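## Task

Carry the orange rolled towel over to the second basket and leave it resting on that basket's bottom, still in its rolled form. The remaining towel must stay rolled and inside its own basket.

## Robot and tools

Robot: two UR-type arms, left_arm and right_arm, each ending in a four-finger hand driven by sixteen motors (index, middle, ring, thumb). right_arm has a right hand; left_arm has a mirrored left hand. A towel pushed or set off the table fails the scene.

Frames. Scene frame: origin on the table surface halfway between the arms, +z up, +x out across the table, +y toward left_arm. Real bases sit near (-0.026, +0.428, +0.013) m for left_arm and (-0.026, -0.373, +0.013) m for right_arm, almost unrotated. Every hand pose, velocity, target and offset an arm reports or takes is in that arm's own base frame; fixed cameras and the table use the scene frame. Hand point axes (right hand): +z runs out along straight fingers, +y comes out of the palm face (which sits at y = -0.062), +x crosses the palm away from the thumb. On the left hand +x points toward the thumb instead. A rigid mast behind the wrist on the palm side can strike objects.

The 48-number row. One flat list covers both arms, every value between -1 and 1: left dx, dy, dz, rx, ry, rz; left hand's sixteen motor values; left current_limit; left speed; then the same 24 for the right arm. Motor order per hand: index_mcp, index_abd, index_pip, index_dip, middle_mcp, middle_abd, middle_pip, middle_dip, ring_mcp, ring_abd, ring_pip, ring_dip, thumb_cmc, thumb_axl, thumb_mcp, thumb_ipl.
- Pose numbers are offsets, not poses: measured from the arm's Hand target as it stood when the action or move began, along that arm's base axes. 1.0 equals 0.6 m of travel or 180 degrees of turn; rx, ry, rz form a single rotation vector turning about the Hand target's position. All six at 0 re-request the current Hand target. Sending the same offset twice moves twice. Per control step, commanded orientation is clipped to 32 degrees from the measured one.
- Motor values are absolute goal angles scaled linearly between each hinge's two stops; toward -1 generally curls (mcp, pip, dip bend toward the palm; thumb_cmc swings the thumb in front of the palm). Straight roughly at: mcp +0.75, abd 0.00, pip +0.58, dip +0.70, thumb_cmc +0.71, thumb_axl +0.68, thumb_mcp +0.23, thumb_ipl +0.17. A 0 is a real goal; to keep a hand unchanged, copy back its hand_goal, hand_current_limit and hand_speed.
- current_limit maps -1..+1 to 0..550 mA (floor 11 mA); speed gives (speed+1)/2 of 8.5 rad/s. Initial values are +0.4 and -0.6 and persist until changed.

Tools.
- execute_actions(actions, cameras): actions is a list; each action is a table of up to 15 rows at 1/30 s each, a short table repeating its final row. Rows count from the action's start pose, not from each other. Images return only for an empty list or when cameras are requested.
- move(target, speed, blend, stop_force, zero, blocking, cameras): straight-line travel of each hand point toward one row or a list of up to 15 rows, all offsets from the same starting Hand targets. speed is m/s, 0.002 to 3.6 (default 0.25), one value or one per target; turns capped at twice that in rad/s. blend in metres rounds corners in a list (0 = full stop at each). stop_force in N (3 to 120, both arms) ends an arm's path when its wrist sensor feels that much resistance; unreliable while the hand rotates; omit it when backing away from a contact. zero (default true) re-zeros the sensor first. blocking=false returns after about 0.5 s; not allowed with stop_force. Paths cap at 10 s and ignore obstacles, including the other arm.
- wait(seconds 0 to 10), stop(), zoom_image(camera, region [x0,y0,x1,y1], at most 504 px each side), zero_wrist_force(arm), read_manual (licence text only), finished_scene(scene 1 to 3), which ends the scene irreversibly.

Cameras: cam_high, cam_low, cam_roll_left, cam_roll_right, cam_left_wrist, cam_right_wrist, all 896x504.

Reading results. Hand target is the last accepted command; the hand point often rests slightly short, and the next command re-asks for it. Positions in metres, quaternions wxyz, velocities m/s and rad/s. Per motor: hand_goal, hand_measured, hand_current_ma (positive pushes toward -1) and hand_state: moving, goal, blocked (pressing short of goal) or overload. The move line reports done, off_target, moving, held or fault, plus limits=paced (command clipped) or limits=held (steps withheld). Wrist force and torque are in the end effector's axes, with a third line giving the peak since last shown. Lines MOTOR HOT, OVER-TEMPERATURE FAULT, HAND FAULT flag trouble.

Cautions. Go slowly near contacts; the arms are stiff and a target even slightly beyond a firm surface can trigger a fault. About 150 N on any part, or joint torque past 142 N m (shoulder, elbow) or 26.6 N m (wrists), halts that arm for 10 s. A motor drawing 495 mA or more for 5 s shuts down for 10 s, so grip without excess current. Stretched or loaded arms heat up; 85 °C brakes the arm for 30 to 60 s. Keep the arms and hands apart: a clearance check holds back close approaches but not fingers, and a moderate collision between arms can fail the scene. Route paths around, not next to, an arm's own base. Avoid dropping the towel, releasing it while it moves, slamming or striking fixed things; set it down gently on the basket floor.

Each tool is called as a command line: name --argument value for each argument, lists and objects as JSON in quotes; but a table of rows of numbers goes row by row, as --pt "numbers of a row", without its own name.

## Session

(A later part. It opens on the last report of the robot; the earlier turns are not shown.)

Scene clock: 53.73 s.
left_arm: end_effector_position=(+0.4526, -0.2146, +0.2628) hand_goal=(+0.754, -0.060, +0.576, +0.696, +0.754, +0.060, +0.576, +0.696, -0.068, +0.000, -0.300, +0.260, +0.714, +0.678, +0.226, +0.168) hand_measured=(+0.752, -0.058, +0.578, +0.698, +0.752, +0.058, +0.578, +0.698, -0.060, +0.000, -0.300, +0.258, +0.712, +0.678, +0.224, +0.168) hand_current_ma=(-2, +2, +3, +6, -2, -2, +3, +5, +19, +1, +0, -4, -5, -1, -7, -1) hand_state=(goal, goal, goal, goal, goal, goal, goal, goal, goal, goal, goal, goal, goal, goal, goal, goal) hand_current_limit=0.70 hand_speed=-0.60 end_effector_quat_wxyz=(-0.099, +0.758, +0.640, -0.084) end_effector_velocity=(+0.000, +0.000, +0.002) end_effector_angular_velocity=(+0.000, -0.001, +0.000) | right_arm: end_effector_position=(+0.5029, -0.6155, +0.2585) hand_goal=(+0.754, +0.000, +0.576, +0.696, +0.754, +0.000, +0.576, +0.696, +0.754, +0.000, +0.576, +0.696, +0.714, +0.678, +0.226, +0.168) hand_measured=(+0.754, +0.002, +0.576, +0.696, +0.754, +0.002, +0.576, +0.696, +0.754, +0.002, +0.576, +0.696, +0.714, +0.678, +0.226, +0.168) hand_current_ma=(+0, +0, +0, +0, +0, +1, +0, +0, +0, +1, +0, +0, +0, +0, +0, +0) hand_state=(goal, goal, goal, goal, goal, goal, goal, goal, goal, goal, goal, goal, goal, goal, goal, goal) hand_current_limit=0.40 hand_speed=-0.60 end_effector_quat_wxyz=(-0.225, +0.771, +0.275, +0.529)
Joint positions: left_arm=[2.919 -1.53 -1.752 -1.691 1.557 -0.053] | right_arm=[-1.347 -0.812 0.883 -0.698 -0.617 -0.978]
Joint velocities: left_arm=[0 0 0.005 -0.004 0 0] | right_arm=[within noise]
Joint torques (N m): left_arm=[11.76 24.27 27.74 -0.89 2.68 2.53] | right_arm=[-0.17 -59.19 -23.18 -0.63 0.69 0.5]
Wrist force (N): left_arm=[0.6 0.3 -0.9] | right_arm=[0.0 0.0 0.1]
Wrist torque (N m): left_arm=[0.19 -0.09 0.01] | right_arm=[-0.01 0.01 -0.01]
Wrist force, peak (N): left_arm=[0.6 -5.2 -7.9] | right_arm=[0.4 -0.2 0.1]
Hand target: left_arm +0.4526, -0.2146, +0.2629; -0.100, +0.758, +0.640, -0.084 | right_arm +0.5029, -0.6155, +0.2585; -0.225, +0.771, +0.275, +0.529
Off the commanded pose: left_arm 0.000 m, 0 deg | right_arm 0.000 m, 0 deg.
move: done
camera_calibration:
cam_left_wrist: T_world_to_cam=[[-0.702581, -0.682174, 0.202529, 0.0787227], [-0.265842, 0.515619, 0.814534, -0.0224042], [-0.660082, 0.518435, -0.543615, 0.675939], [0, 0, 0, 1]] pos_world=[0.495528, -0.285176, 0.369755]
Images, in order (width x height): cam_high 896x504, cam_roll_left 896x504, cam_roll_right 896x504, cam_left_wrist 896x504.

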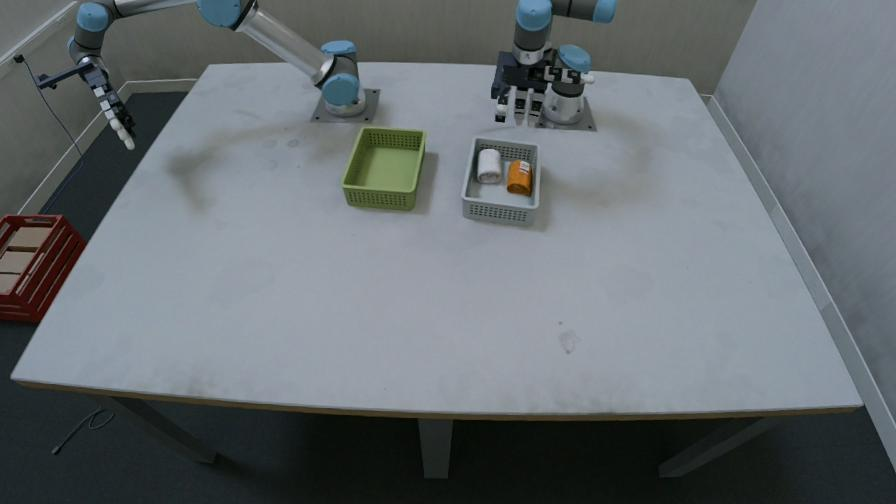

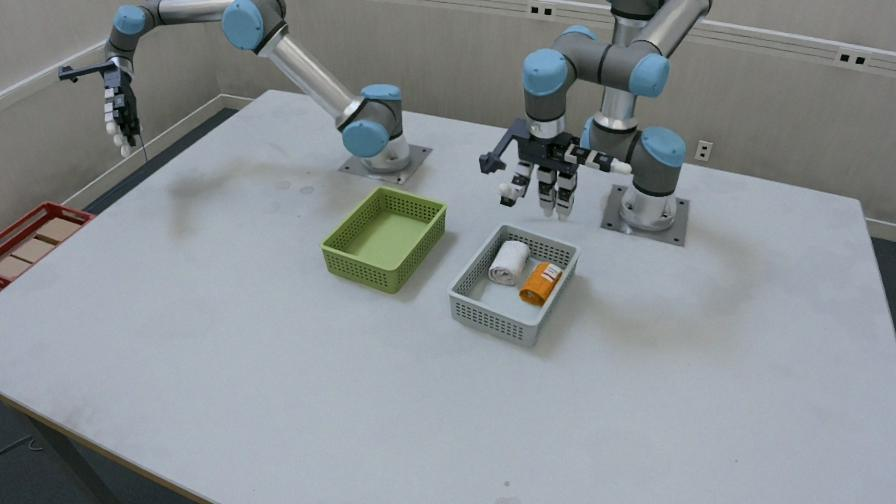

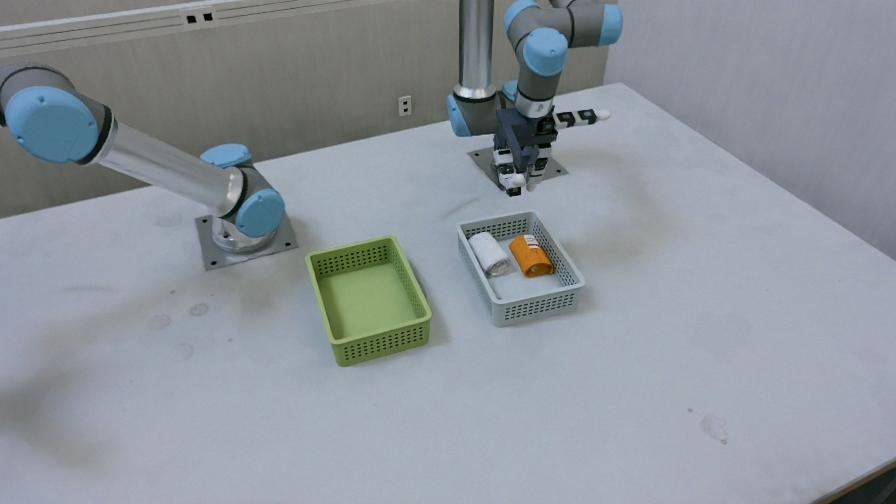

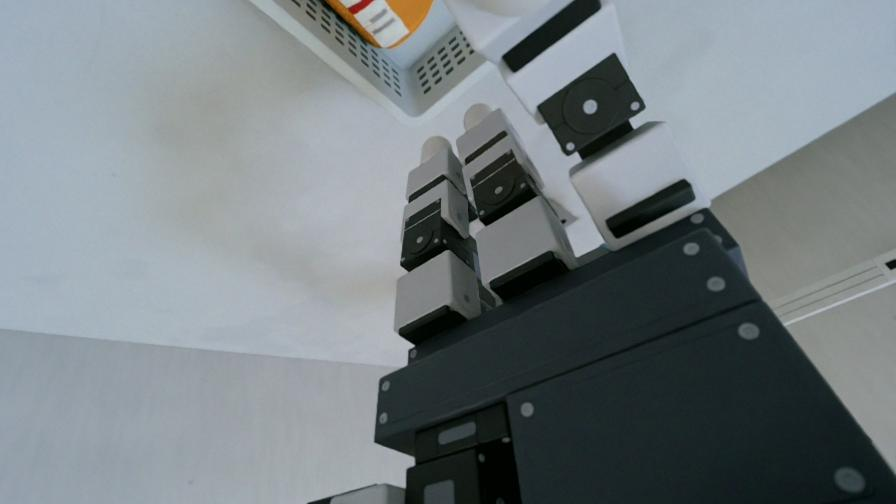

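move --target '[-0.1352,0.029,-0.0217,0.0537,0.3570,0.0094,0.205,-0.06,-0.007,0.696,0.205,0.06,-0.007,0.696,0.89,0,0.577,0.696,-0.657,0.678,0.494,0.168,0.7,-0.6,0,0,0,0,0,0,0.754,0,0.576,0.696,0.754,0,0.576,0.696,0.754,0,0.576,0.696,0.714,0.678,0.226,0.168,0.4,-0.6]' --speed 0.2 --cameras '["all"]'

Scene clock: 58.47 s.
left_arm: end_effector_position=(+0.3715, -0.1972, +0.2499) hand_goal=(+0.206, -0.060, -0.006, +0.696, +0.206, +0.060, -0.006, +0.696, +0.890, +0.000, +0.578, +0.696, -0.656, +0.678, +0.494, +0.168) hand_measured=(+0.202, -0.058, -0.004, +0.698, +0.202, +0.058, -0.004, +0.698, +0.874, +0.000, +0.572, +0.694, -0.652, +0.678, +0.488, +0.168) hand_current_ma=(-6, +2, +4, +6, -7, -2, +5, +5, -49, +1, -12, -5, +6, -1, -19, -1) hand_state=(goal, goal, goal, goal, goal, goal, goal, goal, goal, goal, goal, goal, goal, goal, goal, goal) hand_current_limit=0.70 hand_speed=-0.60 end_effector_quat_wxyz=(-0.483, +0.578, +0.504, -0.423) | right_arm: end_effector_position=(+0.5029, -0.6155, +0.2585) hand_goal=(+0.754, +0.000, +0.576, +0.696, +0.754, +0.000, +0.576, +0.696, +0.754, +0.000, +0.576, +0.696, +0.714, +0.678, +0.226, +0.168) hand_measured=(+0.754, +0.002, +0.576, +0.696, +0.754, +0.002, +0.576, +0.696, +0.754, +0.002, +0.576, +0.696, +0.714, +0.678, +0.226, +0.168) hand_current_ma=(+0, +0, +0, +0, +0, +1, +0, +0, +0, +1, +0, +0, +0, +0, +0, +0) hand_state=(goal, goal, goal, goal, goal, goal, goal, goal, goal, goal, goal, goal, goal, goal, goal, goal) hand_current_limit=0.40 hand_speed=-0.60 end_effector_quat_wxyz=(-0.225, +0.771, +0.275, +0.529)
Joint positions: left_arm=[2.95 -2.086 -1.211 -2.811 1.514 -0.008] | right_arm=[-1.347 -0.812 0.883 -0.698 -0.617 -0.978]
Joint torques (N m): left_arm=[12.58 30.27 24.82 -3.49 -2.59 2.59] | right_arm=[-0.03 -59.4 -23.78 -0.57 0.56 0.54]
Wrist force (N): left_arm=[1.7 -1.0 -1.6] | right_arm=[0.1 0.2 0.1]
Wrist torque (N m): left_arm=[0.11 -0.17 0.13] | right_arm=[0.02 0.01 0.00]
Wrist force, peak (N): left_arm=[1.9 -0.5 -1.9] | right_arm=[0.5 -0.2 0.0]
Hand target: left_arm +0.3714, -0.1972, +0.2499; -0.483, +0.577, +0.504, -0.423 | right_arm +0.5029, -0.6155, +0.2585; -0.225, +0.771, +0.275, +0.529
Off the commanded pose: left_arm 0.000 m, 0 deg | right_arm 0.000 m, 0 deg.
move: done
camera_calibration:
cam_left_wrist: T_world_to_cam=[[-0.166036, -0.773608, 0.611525, -0.283308], [0.64721, 0.382391, 0.659467, -0.369195], [-0.74401, 0.505281, 0.437196, 0.389901], [0, 0, 0, 1]] pos_world=[0.481997, -0.275002, 0.246258]

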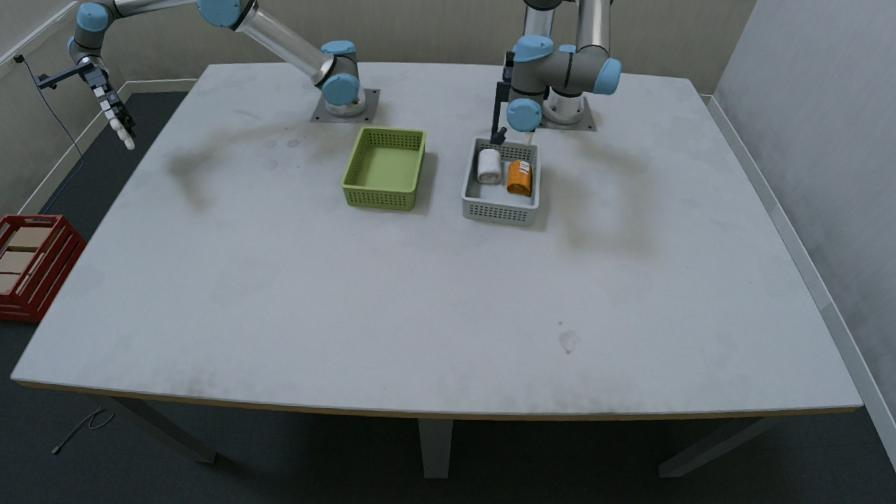

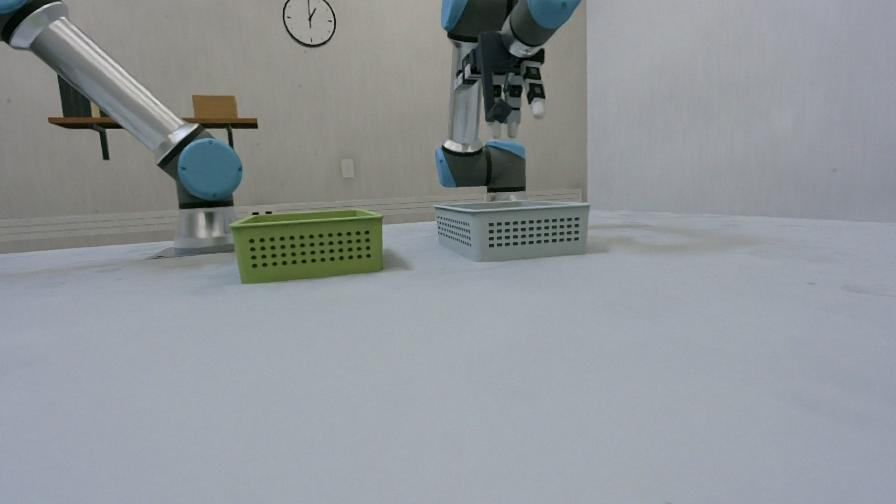

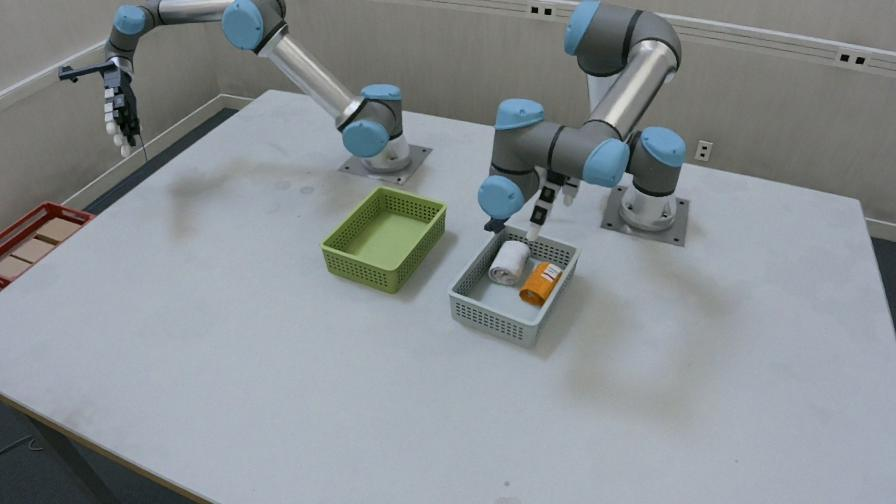

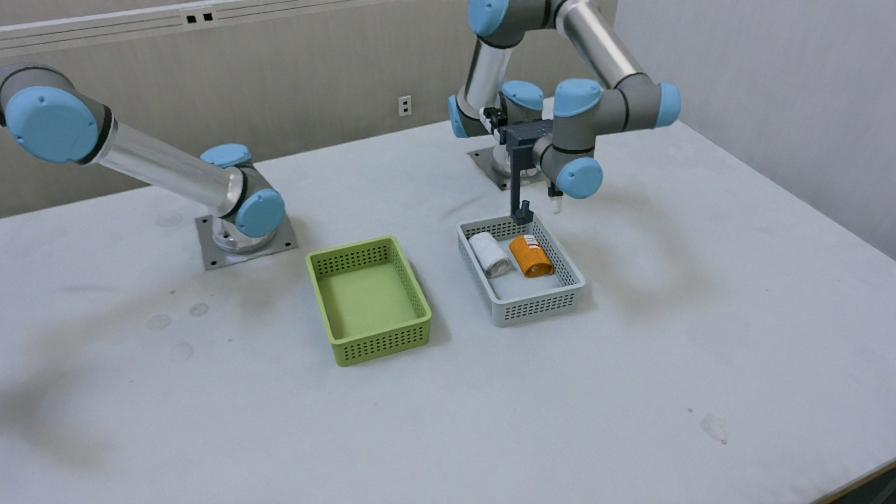

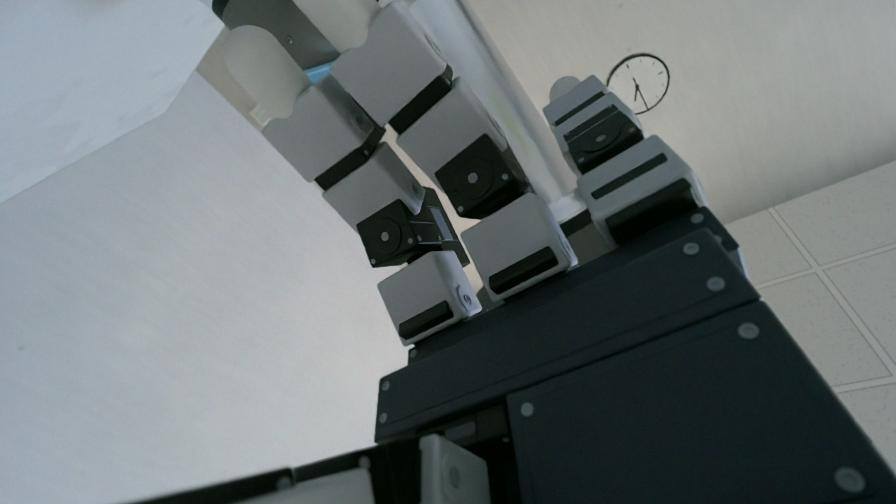

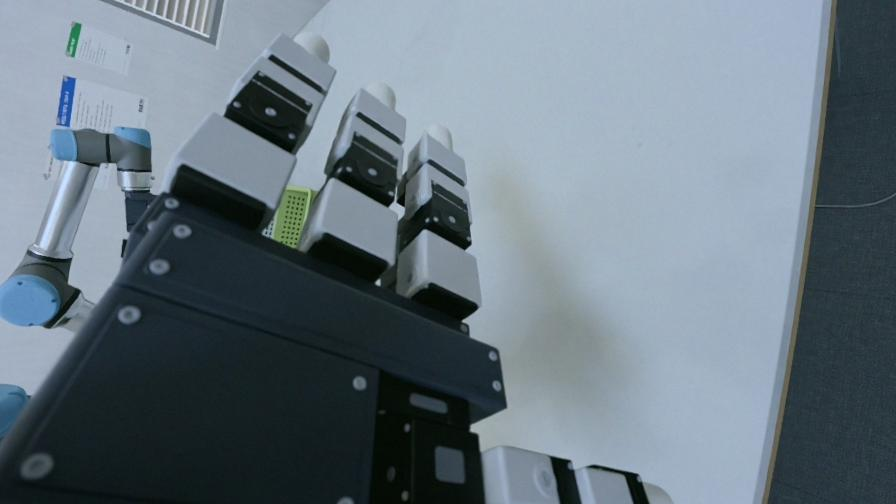

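move --target '[0,0,-0.1432,0,0,0,0.205,-0.06,-0.007,0.696,0.205,0.06,-0.007,0.696,0.89,0,0.577,0.696,-0.657,0.678,0.494,0.168,0.7,-0.6,0,0,0,0,0,0,0.754,0,0.576,0.696,0.754,0,0.576,0.696,0.754,0,0.576,0.696,0.714,0.678,0.226,0.168,0.4,-0.6]' --speed 0.15 --cameras '["cam_high","cam_low","cam_roll_left","cam_roll_right","cam_left_wrist"]'

zoom_image --camera "cam_roll_left" --region '[440, 160, 620, 340]'

zoom_image --camera "cam_high" --region '[440, 80, 580, 220]'

zoom_image --camera "cam_roll_right" --region '[430, 140, 610, 320]'

zoom_image --camera "cam_low" --region '[400, 100, 620, 280]'

Scene clock: 60.23 s.
left_arm: end_effector_position=(+0.3714, -0.1972, +0.1642) hand_goal=(+0.206, -0.060, -0.006, +0.696, +0.206, +0.060, -0.006, +0.696, +0.890, +0.000, +0.578, +0.696, -0.656, +0.678, +0.494, +0.168) hand_measured=(+0.202, -0.058, -0.004, +0.698, +0.202, +0.058, -0.004, +0.698, +0.874, +0.000, +0.572, +0.694, -0.652, +0.678, +0.488, +0.168) hand_current_ma=(-7, +2, +4, +6, -8, -2, +5, +5, -49, +1, -12, -5, +6, -1, -18, -1) hand_state=(goal, goal, goal, goal, goal, goal, goal, goal, goal, goal, goal, goal, goal, goal, goal, goal) hand_current_limit=0.70 hand_speed=-0.60 end_effector_quat_wxyz=(-0.483, +0.577, +0.504, -0.423) | right_arm: end_effector_position=(+0.5029, -0.6155, +0.2585) hand_goal=(+0.754, +0.000, +0.576, +0.696, +0.754, +0.000, +0.576, +0.696, +0.754, +0.000, +0.576, +0.696, +0.714, +0.678, +0.226, +0.168) hand_measured=(+0.754, +0.002, +0.576, +0.696, +0.754, +0.002, +0.576, +0.696, +0.754, +0.002, +0.576, +0.696, +0.714, +0.678, +0.226, +0.168) hand_current_ma=(+0, +0, +0, +0, +0, +1, +0, +0, +0, +1, +0, +0, +0, +0, +0, +0) hand_state=(goal, goal, goal, goal, goal, goal, goal, goal, goal, goal, goal, goal, goal, goal, goal, goal) hand_current_limit=0.40 hand_speed=-0.60 end_effector_quat_wxyz=(-0.225, +0.771, +0.275, +0.529)
Joint positions: left_arm=[2.95 -2.138 -1.354 -2.615 1.514 -0.008] | right_arm=[-1.347 -0.812 0.883 -0.698 -0.617 -0.978]
Joint torques (N m): left_arm=[-3.92 31.37 10.76 0.96 0.78 0.82] | right_arm=[0.36 -59.57 -23.12 -0.6 0.65 0.6]
Wrist force (N): left_arm=[2.0 -0.8 -1.6] | right_arm=[0.1 0.0 0.0]
Wrist torque (N m): left_arm=[0.15 -0.23 0.14] | right_arm=[-0.01 0.00 0.00]
Wrist force, peak (N): left_arm=[2.0 -1.4 -1.9] | right_arm=[0.3 0.2 0.0]
Hand target: left_arm +0.3714, -0.1972, +0.1640; -0.483, +0.577, +0.504, -0.423 | right_arm +0.5029, -0.6155, +0.2585; -0.225, +0.771, +0.275, +0.529
Off the commanded pose: left_arm 0.000 m, 0 deg | right_arm 0.000 m, 0 deg.
move: done
camera_calibration:
cam_left_wrist: T_world_to_cam=[[-0.165767, -0.773648, 0.611547, -0.231], [0.647533, 0.382325, 0.659188, -0.312677], [-0.74379, 0.505268, 0.437586, 0.427166], [0, 0, 0, 1]] pos_world=[0.481899, -0.275002, 0.160458]
Images, in order (width x height): cam_high 896x504, cam_low 896x504, cam_roll_left 896x504, cam_roll_right 896x504, cam_left_wrist 896x504.

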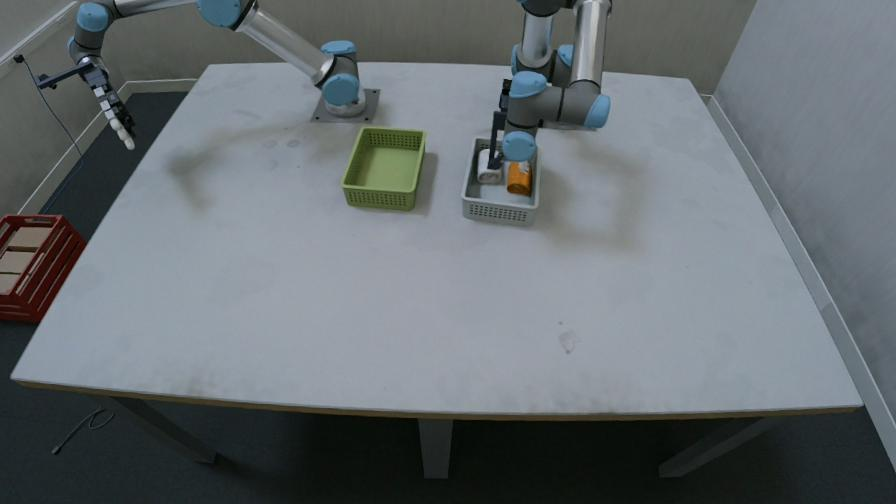

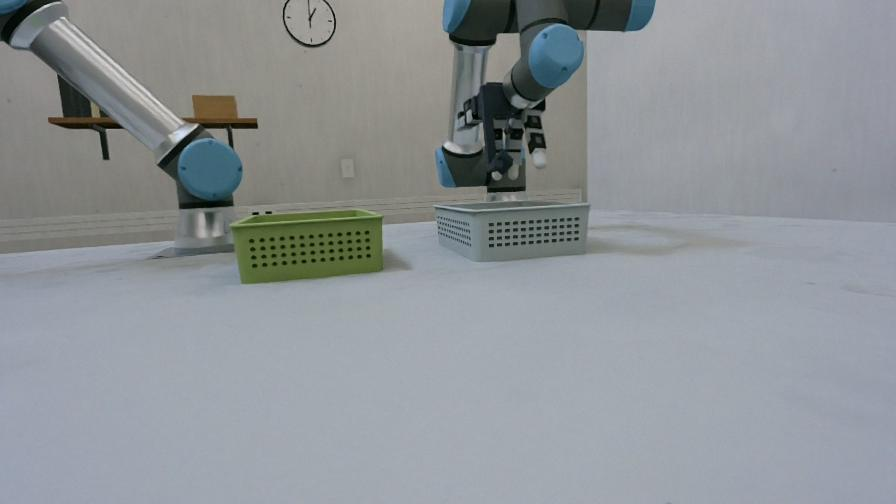

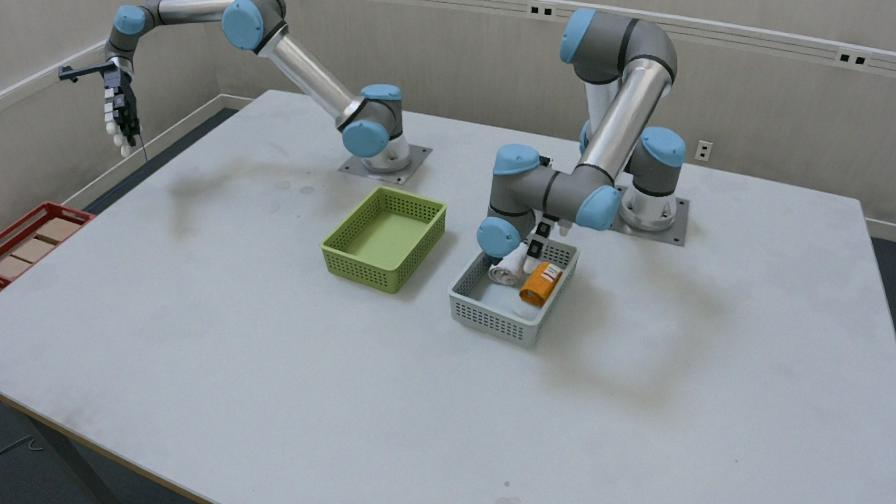

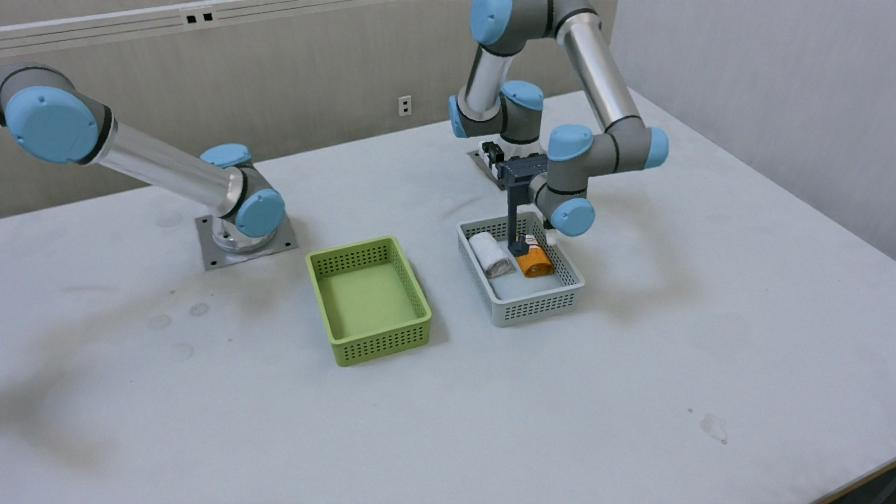

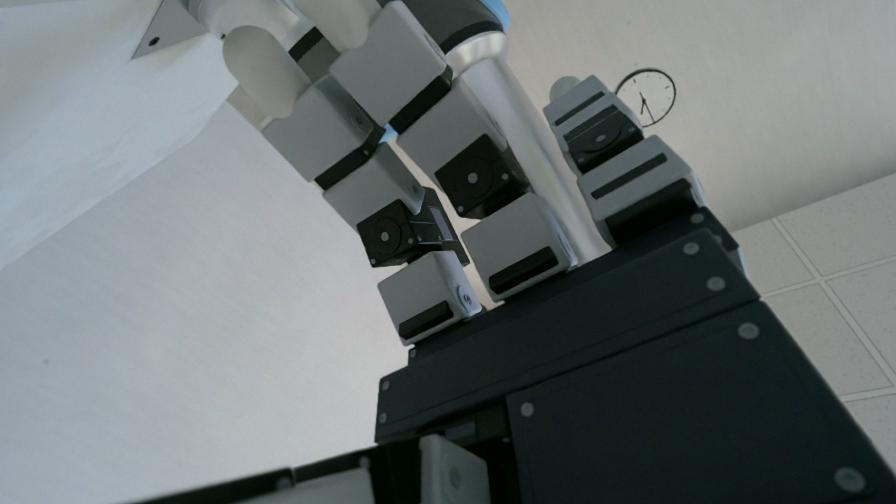

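Scaled by 2.800 from the camera's 896x504 image, which has a finer 1280x720 frame.

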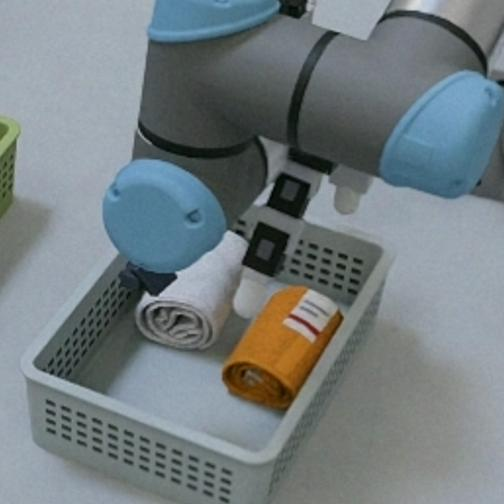

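Scaled by 3.600 from the camera's 896x504 image, which has a finer 1280x720 frame.

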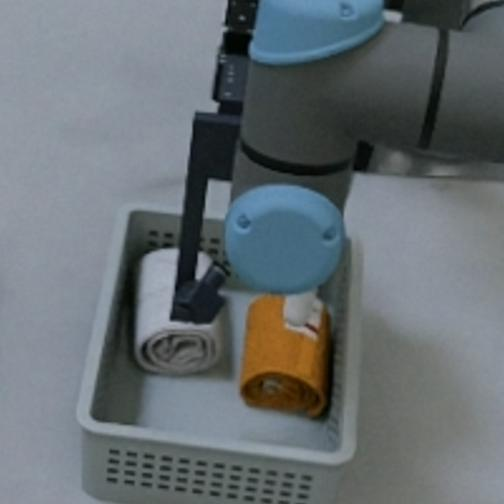

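Scaled by 2.800 from the camera's 896x504 image, which has a finer 1280x720 frame.

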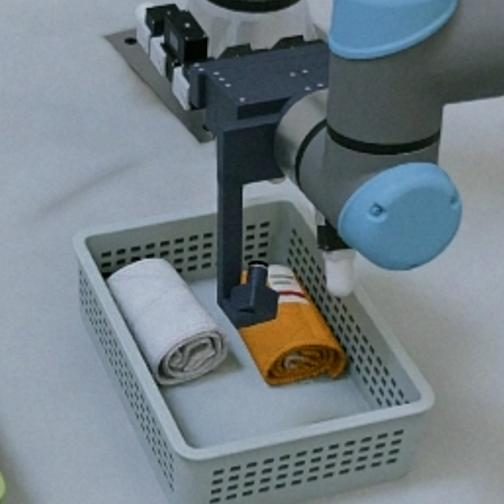

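Scaled by 2.291 from the camera's 896x504 image, which has a finer 1280x720 frame.

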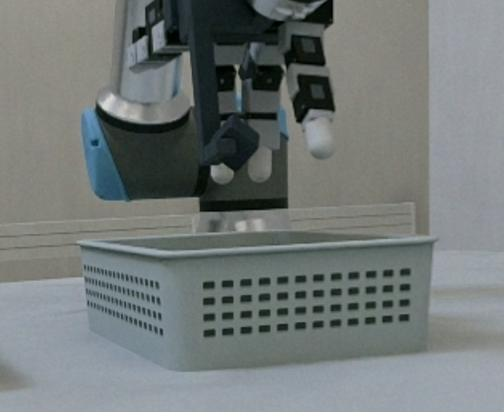

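move --target '[0.0255,-0.0033,-0.05,0,0,0,0.233,-0.06,0.08,0.696,0.233,0.06,0.08,0.696,0.89,0,0.577,0.696,-0.657,0.678,0.382,0.168,0.7,-0.6,0,0,0,0,0,0,0.754,0,0.576,0.696,0.754,0,0.576,0.696,0.754,0,0.576,0.696,0.714,0.678,0.226,0.168,0.4,-0.6]' --speed 0.08

move --target '[0,0,-0.1403,0,0,0,0.233,-0.06,0.08,0.696,0.233,0.06,0.08,0.696,0.89,0,0.577,0.696,-0.657,0.678,0.382,0.168,0.7,-0.6,0,0,0,0,0,0,0.754,0,0.576,0.696,0.754,0,0.576,0.696,0.754,0,0.576,0.696,0.714,0.678,0.226,0.168,0.4,-0.6]' --speed 0.03 --stop_force 6 --cameras '["cam_high","cam_low","cam_roll_left","cam_roll_right","cam_left_wrist"]'

zoom_image --camera "cam_roll_left" --region '[440, 160, 620, 340]'

zoom_image --camera "cam_high" --region '[440, 80, 580, 220]'

zoom_image --camera "cam_roll_right" --region '[430, 140, 610, 320]'

Scene clock: 62.43 s.
left_arm: end_effector_position=(+0.3866, -0.1991, +0.1342) hand_goal=(+0.234, -0.060, +0.080, +0.696, +0.234, +0.060, +0.080, +0.696, +0.890, +0.000, +0.578, +0.696, -0.656, +0.678, +0.382, +0.168) hand_measured=(+0.222, -0.058, +0.076, +0.698, +0.220, +0.058, +0.076, +0.698, +0.874, +0.000, +0.572, +0.694, -0.652, +0.678, +0.382, +0.168) hand_current_ma=(-35, +2, -7, +6, -37, -2, -8, +5, -49, +1, -12, -5, +6, -1, +1, -1) hand_state=(goal, goal, goal, goal, goal, goal, goal, goal, goal, goal, goal, goal, goal, goal, goal, goal) hand_current_limit=0.70 hand_speed=-0.60 end_effector_quat_wxyz=(-0.483, +0.577, +0.504, -0.423) | right_arm: end_effector_position=(+0.5029, -0.6155, +0.2585) hand_goal=(+0.754, +0.000, +0.576, +0.696, +0.754, +0.000, +0.576, +0.696, +0.754, +0.000, +0.576, +0.696, +0.714, +0.678, +0.226, +0.168) hand_measured=(+0.754, +0.002, +0.576, +0.696, +0.754, +0.002, +0.576, +0.696, +0.754, +0.002, +0.576, +0.696, +0.714, +0.678, +0.226, +0.168) hand_current_ma=(+0, +0, +0, +0, +0, +1, +0, +0, +0, +1, +0, +0, +0, +0, +0, +0) hand_state=(goal, goal, goal, goal, goal, goal, goal, goal, goal, goal, goal, goal, goal, goal, goal, goal) hand_current_limit=0.40 hand_speed=-0.60 end_effector_quat_wxyz=(-0.225, +0.771, +0.275, +0.529)
Joint positions: left_arm=[2.952 -2.199 -1.336 -2.573 1.516 -0.008] | right_arm=[-1.347 -0.812 0.883 -0.698 -0.617 -0.978]
Joint torques (N m): left_arm=[11.79 32.3 23.68 0.91 2.49 2.49] | right_arm=[-0.23 -59.78 -23.39 -0.57 0.56 0.69]
Wrist force (N): left_arm=[2.0 -1.0 -1.6] | right_arm=[0.1 0.1 0.1]
Wrist torque (N m): left_arm=[0.12 -0.21 0.13] | right_arm=[0.01 0.00 0.00]
Wrist force, peak (N): left_arm=[2.0 -0.8 -2.0] | right_arm=[0.1 -0.1 0.4]
Hand target: left_arm +0.3867, -0.1991, +0.1340; -0.483, +0.577, +0.504, -0.423 | right_arm +0.5029, -0.6155, +0.2585; -0.225, +0.771, +0.275, +0.529
Off the commanded pose: left_arm 0.000 m, 0 deg | right_arm 0.000 m, 0 deg.
move: done

Scene clock: 66.37 s.
left_arm: end_effector_position=(+0.3867, -0.1991, +0.0498) hand_goal=(+0.234, -0.060, +0.080, +0.696, +0.234, +0.060, +0.080, +0.696, +0.890, +0.000, +0.578, +0.696, -0.656, +0.678, +0.382, +0.168) hand_measured=(+0.232, -0.058, +0.082, +0.698, +0.230, +0.058, +0.080, +0.698, +0.874, +0.000, +0.572, +0.694, -0.652, +0.678, +0.382, +0.168) hand_current_ma=(-2, +2, +5, +6, -8, -2, -1, +5, -49, +1, -12, -5, +6, -1, +1, -1) hand_state=(goal, goal, goal, goal, goal, goal, goal, goal, goal, goal, goal, goal, goal, goal, goal, goal) hand_current_limit=0.70 hand_speed=-0.60 end_effector_quat_wxyz=(-0.483, +0.577, +0.504, -0.423) | right_arm: end_effector_position=(+0.5029, -0.6155, +0.2585) hand_goal=(+0.754, +0.000, +0.576, +0.696, +0.754, +0.000, +0.576, +0.696, +0.754, +0.000, +0.576, +0.696, +0.714, +0.678, +0.226, +0.168) hand_measured=(+0.754, +0.002, +0.576, +0.696, +0.754, +0.002, +0.576, +0.696, +0.754, +0.002, +0.576, +0.696, +0.714, +0.678, +0.226, +0.168) hand_current_ma=(+0, +0, +0, +0, +0, +1, +0, +0, +0, +1, +0, +0, +0, +0, +0, +0) hand_state=(goal, goal, goal, goal, goal, goal, goal, goal, goal, goal, goal, goal, goal, goal, goal, goal) hand_current_limit=0.40 hand_speed=-0.60 end_effector_quat_wxyz=(-0.225, +0.771, +0.275, +0.529)
Joint positions: left_arm=[2.952 -2.292 -1.414 -2.401 1.516 -0.008] | right_arm=[-1.347 -0.812 0.883 -0.698 -0.617 -0.978]
Joint torques (N m): left_arm=[11.55 34.58 8.8 0.81 2.37 2.29] | right_arm=[-0.2 -59.8 -24.18 -0.6 0.64 0.8]
Wrist force (N): left_arm=[1.9 -1.5 -1.4] | right_arm=[0.2 0.1 0.2]
Wrist torque (N m): left_arm=[0.12 -0.20 0.13] | right_arm=[-0.01 -0.02 0.01]
Wrist force, peak (N): left_arm=[1.8 -4.2 -1.6] | right_arm=[0.4 0.0 -0.2]
Hand target: left_arm +0.3867, -0.1991, +0.0498; -0.483, +0.577, +0.504, -0.423 | right_arm +0.5029, -0.6155, +0.2585; -0.225, +0.771, +0.275, +0.529
Off the commanded pose: left_arm 0.000 m, 0 deg | right_arm 0.000 m, 0 deg.
move: done
camera_calibration:
cam_left_wrist: T_world_to_cam=[[-0.165709, -0.773687, 0.611513, -0.160088], [0.647504, 0.382345, 0.659205, -0.24639], [-0.743827, 0.505194, 0.437608, 0.489614], [0, 0, 0, 1]] pos_world=[0.497199, -0.277002, 0.0460581]
Images, in order (width x height): cam_high 896x504, cam_low 896x504, cam_roll_left 896x504, cam_roll_right 896x504, cam_left_wrist 896x504.

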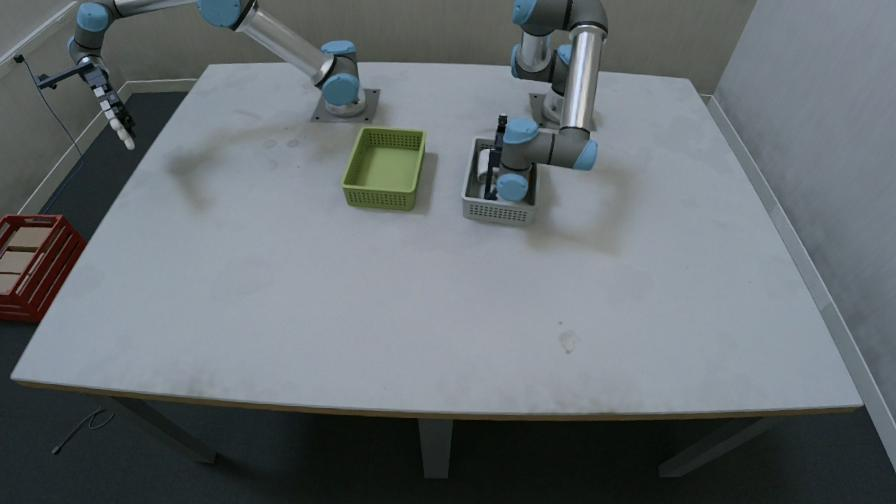

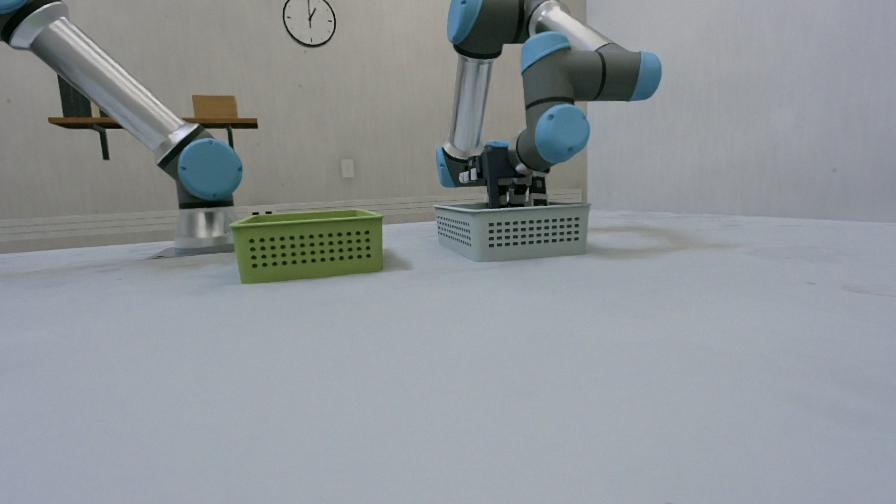

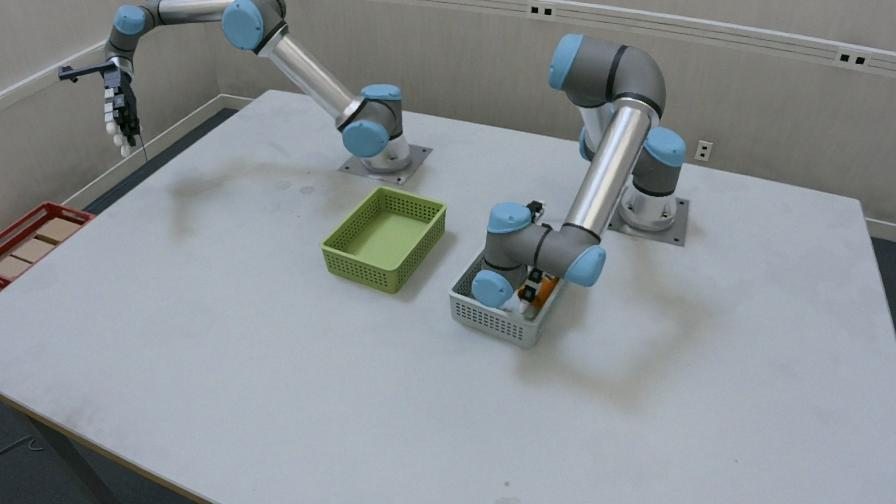

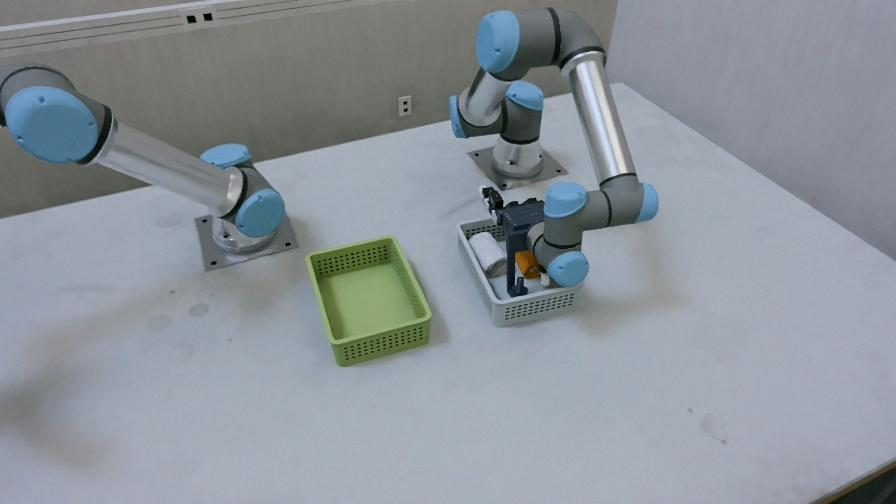

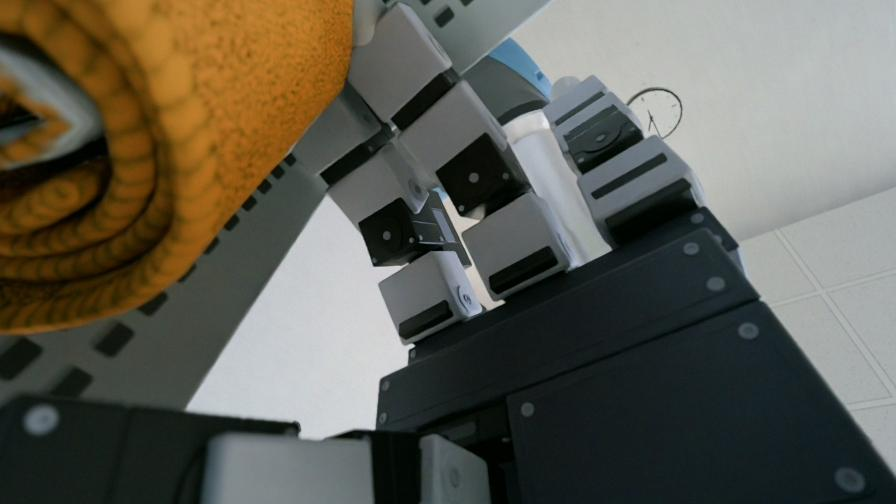

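Scaled by 2.800 from the camera's 896x504 image, which has a finer 1280x720 frame.

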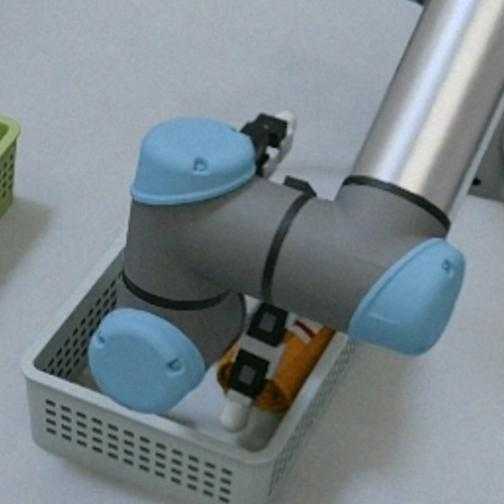

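Scaled by 3.600 from the camera's 896x504 image, which has a finer 1280x720 frame.

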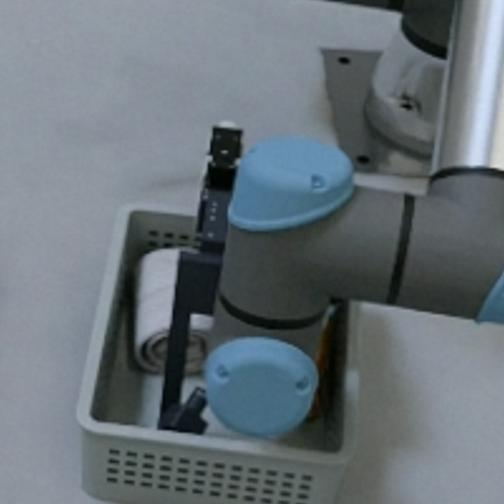

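Scaled by 2.800 from the camera's 896x504 image, which has a finer 1280x720 frame.

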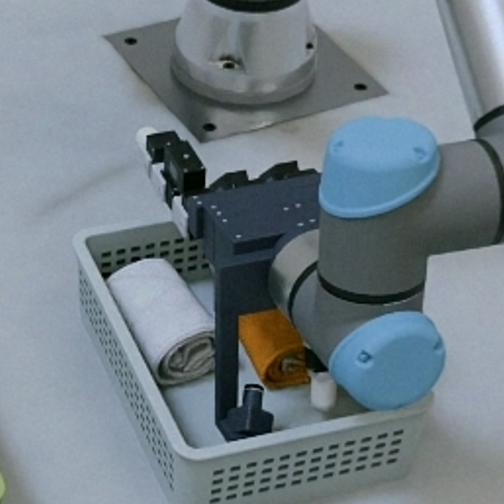

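move --target '[0,0,0,0,0,0,0.137,-0.06,0.08,0.696,0.137,0.06,0.08,0.696,0.89,0,0.577,0.696,-0.657,0.678,-0.03,0.168,0.7,-0.85,0,0,0,0,0,0,0.754,0,0.576,0.696,0.754,0,0.576,0.696,0.754,0,0.576,0.696,0.714,0.678,0.226,0.168,0.4,-0.6]' --cameras '["cam_roll_right","cam_left_wrist","cam_high"]'

zoom_image --camera "cam_roll_right" --region '[430, 140, 610, 320]'

Scene clock: 67.70 s.
left_arm: end_effector_position=(+0.3868, -0.1991, +0.0498) hand_goal=(+0.138, -0.060, +0.080, +0.696, +0.138, +0.060, +0.080, +0.696, +0.890, +0.000, +0.578, +0.696, -0.656, +0.678, -0.030, +0.168) hand_measured=(+0.162, -0.058, +0.094, +0.700, +0.160, +0.058, +0.098, +0.702, +0.874, +0.000, +0.572, +0.694, -0.654, +0.678, +0.186, +0.184) hand_current_ma=(+74, +2, +38, +9, +71, -2, +47, +12, -49, +1, -12, -5, +6, -1, +467, +60) hand_state=(blocked, goal, goal, goal, blocked, goal, goal, goal, goal, goal, goal, goal, goal, goal, blocked, goal) hand_current_limit=0.70 hand_speed=-0.85 end_effector_quat_wxyz=(-0.483, +0.577, +0.504, -0.423) | right_arm: end_effector_position=(+0.5029, -0.6155, +0.2585) hand_goal=(+0.754, +0.000, +0.576, +0.696, +0.754, +0.000, +0.576, +0.696, +0.754, +0.000, +0.576, +0.696, +0.714, +0.678, +0.226, +0.168) hand_measured=(+0.754, +0.002, +0.576, +0.696, +0.754, +0.002, +0.576, +0.696, +0.754, +0.002, +0.576, +0.696, +0.714, +0.678, +0.226, +0.168) hand_current_ma=(+0, +0, +0, +0, +0, +1, +0, +0, +0, +1, +0, +0, +0, +0, +0, +0) hand_state=(goal, goal, goal, goal, goal, goal, goal, goal, goal, goal, goal, goal, goal, goal, goal, goal) hand_current_limit=0.40 hand_speed=-0.60 end_effector_quat_wxyz=(-0.225, +0.771, +0.275, +0.529)
Joint positions: left_arm=[2.952 -2.292 -1.414 -2.401 1.516 -0.008] | right_arm=[-1.347 -0.812 0.883 -0.698 -0.617 -0.978]
Joint torques (N m): left_arm=[10.72 35.3 9.1 0.47 1.72 1.96] | right_arm=[-0.51 -59.85 -23.56 -0.65 0.59 0.78]
Wrist force (N): left_arm=[1.8 -1.8 -2.5] | right_arm=[0.2 0.0 0.0]
Wrist torque (N m): left_arm=[0.10 -0.19 0.11] | right_arm=[0.00 -0.01 0.01]
Wrist force, peak (N): left_arm=[2.1 -2.3 -2.5] | right_arm=[0.3 0.1 0.3]
Hand target: left_arm +0.3867, -0.1991, +0.0498; -0.483, +0.577, +0.504, -0.423 | right_arm +0.5029, -0.6155, +0.2585; -0.225, +0.771, +0.275, +0.529
Off the commanded pose: left_arm 0.000 m, 0 deg | right_arm 0.000 m, 0 deg.
move: done
camera_calibration:
cam_left_wrist: T_world_to_cam=[[-0.165709, -0.773687, 0.611513, -0.160088], [0.647504, 0.382345, 0.659205, -0.24639], [-0.743827, 0.505194, 0.437608, 0.489614], [0, 0, 0, 1]] pos_world=[0.497199, -0.277002, 0.0460581]
Images, in order (width x height): cam_high 896x504, cam_roll_right 896x504, cam_left_wrist 896x504.

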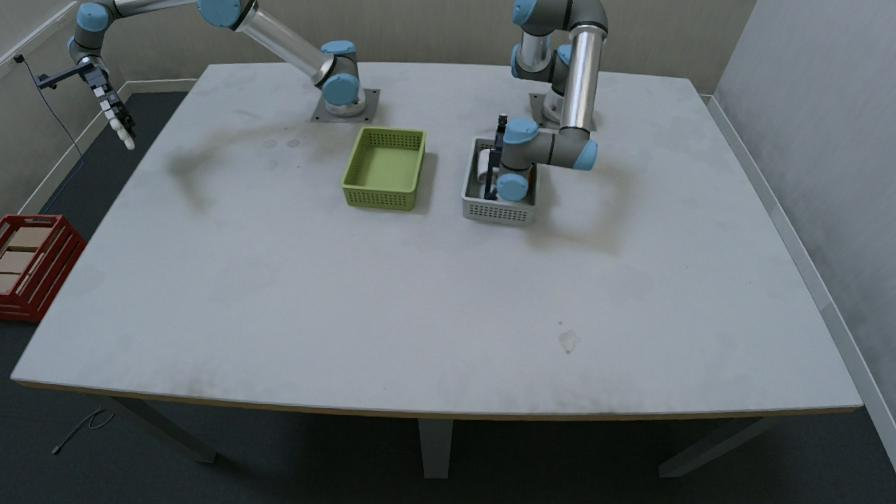

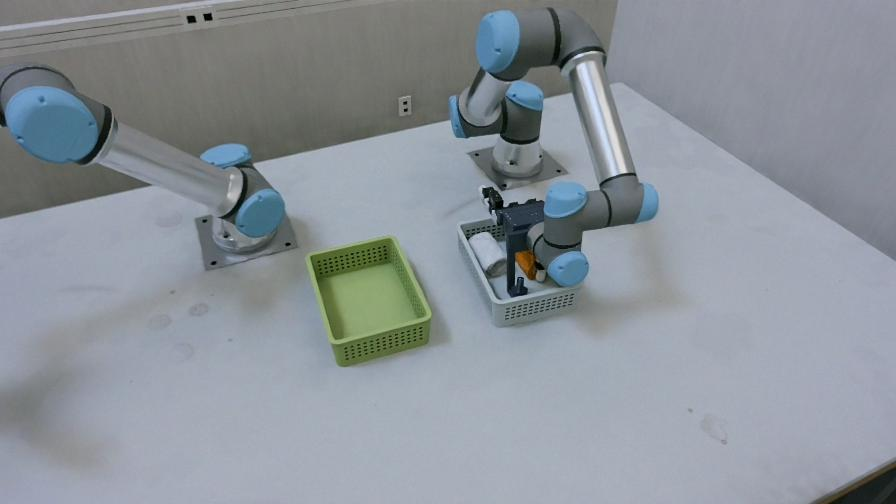

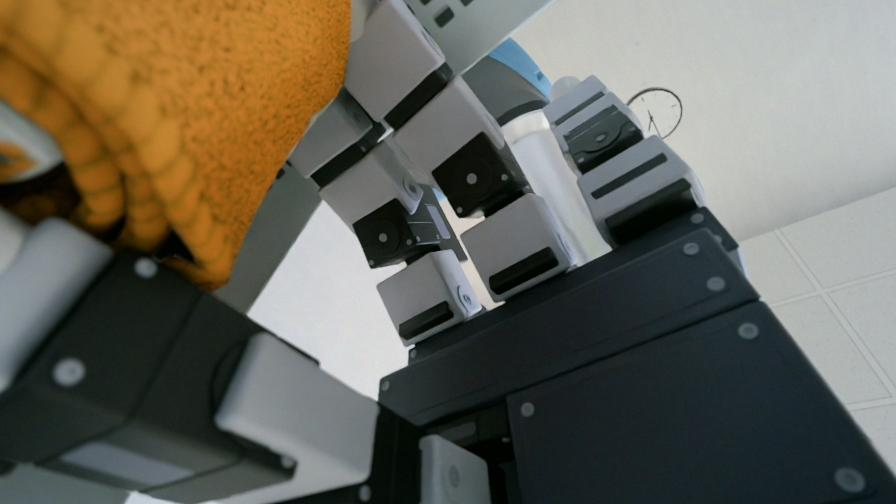

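Scaled by 2.800 from the camera's 896x504 image, which has a finer 1280x720 frame.

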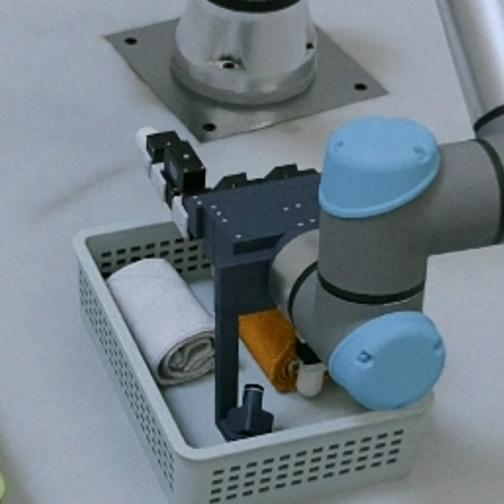

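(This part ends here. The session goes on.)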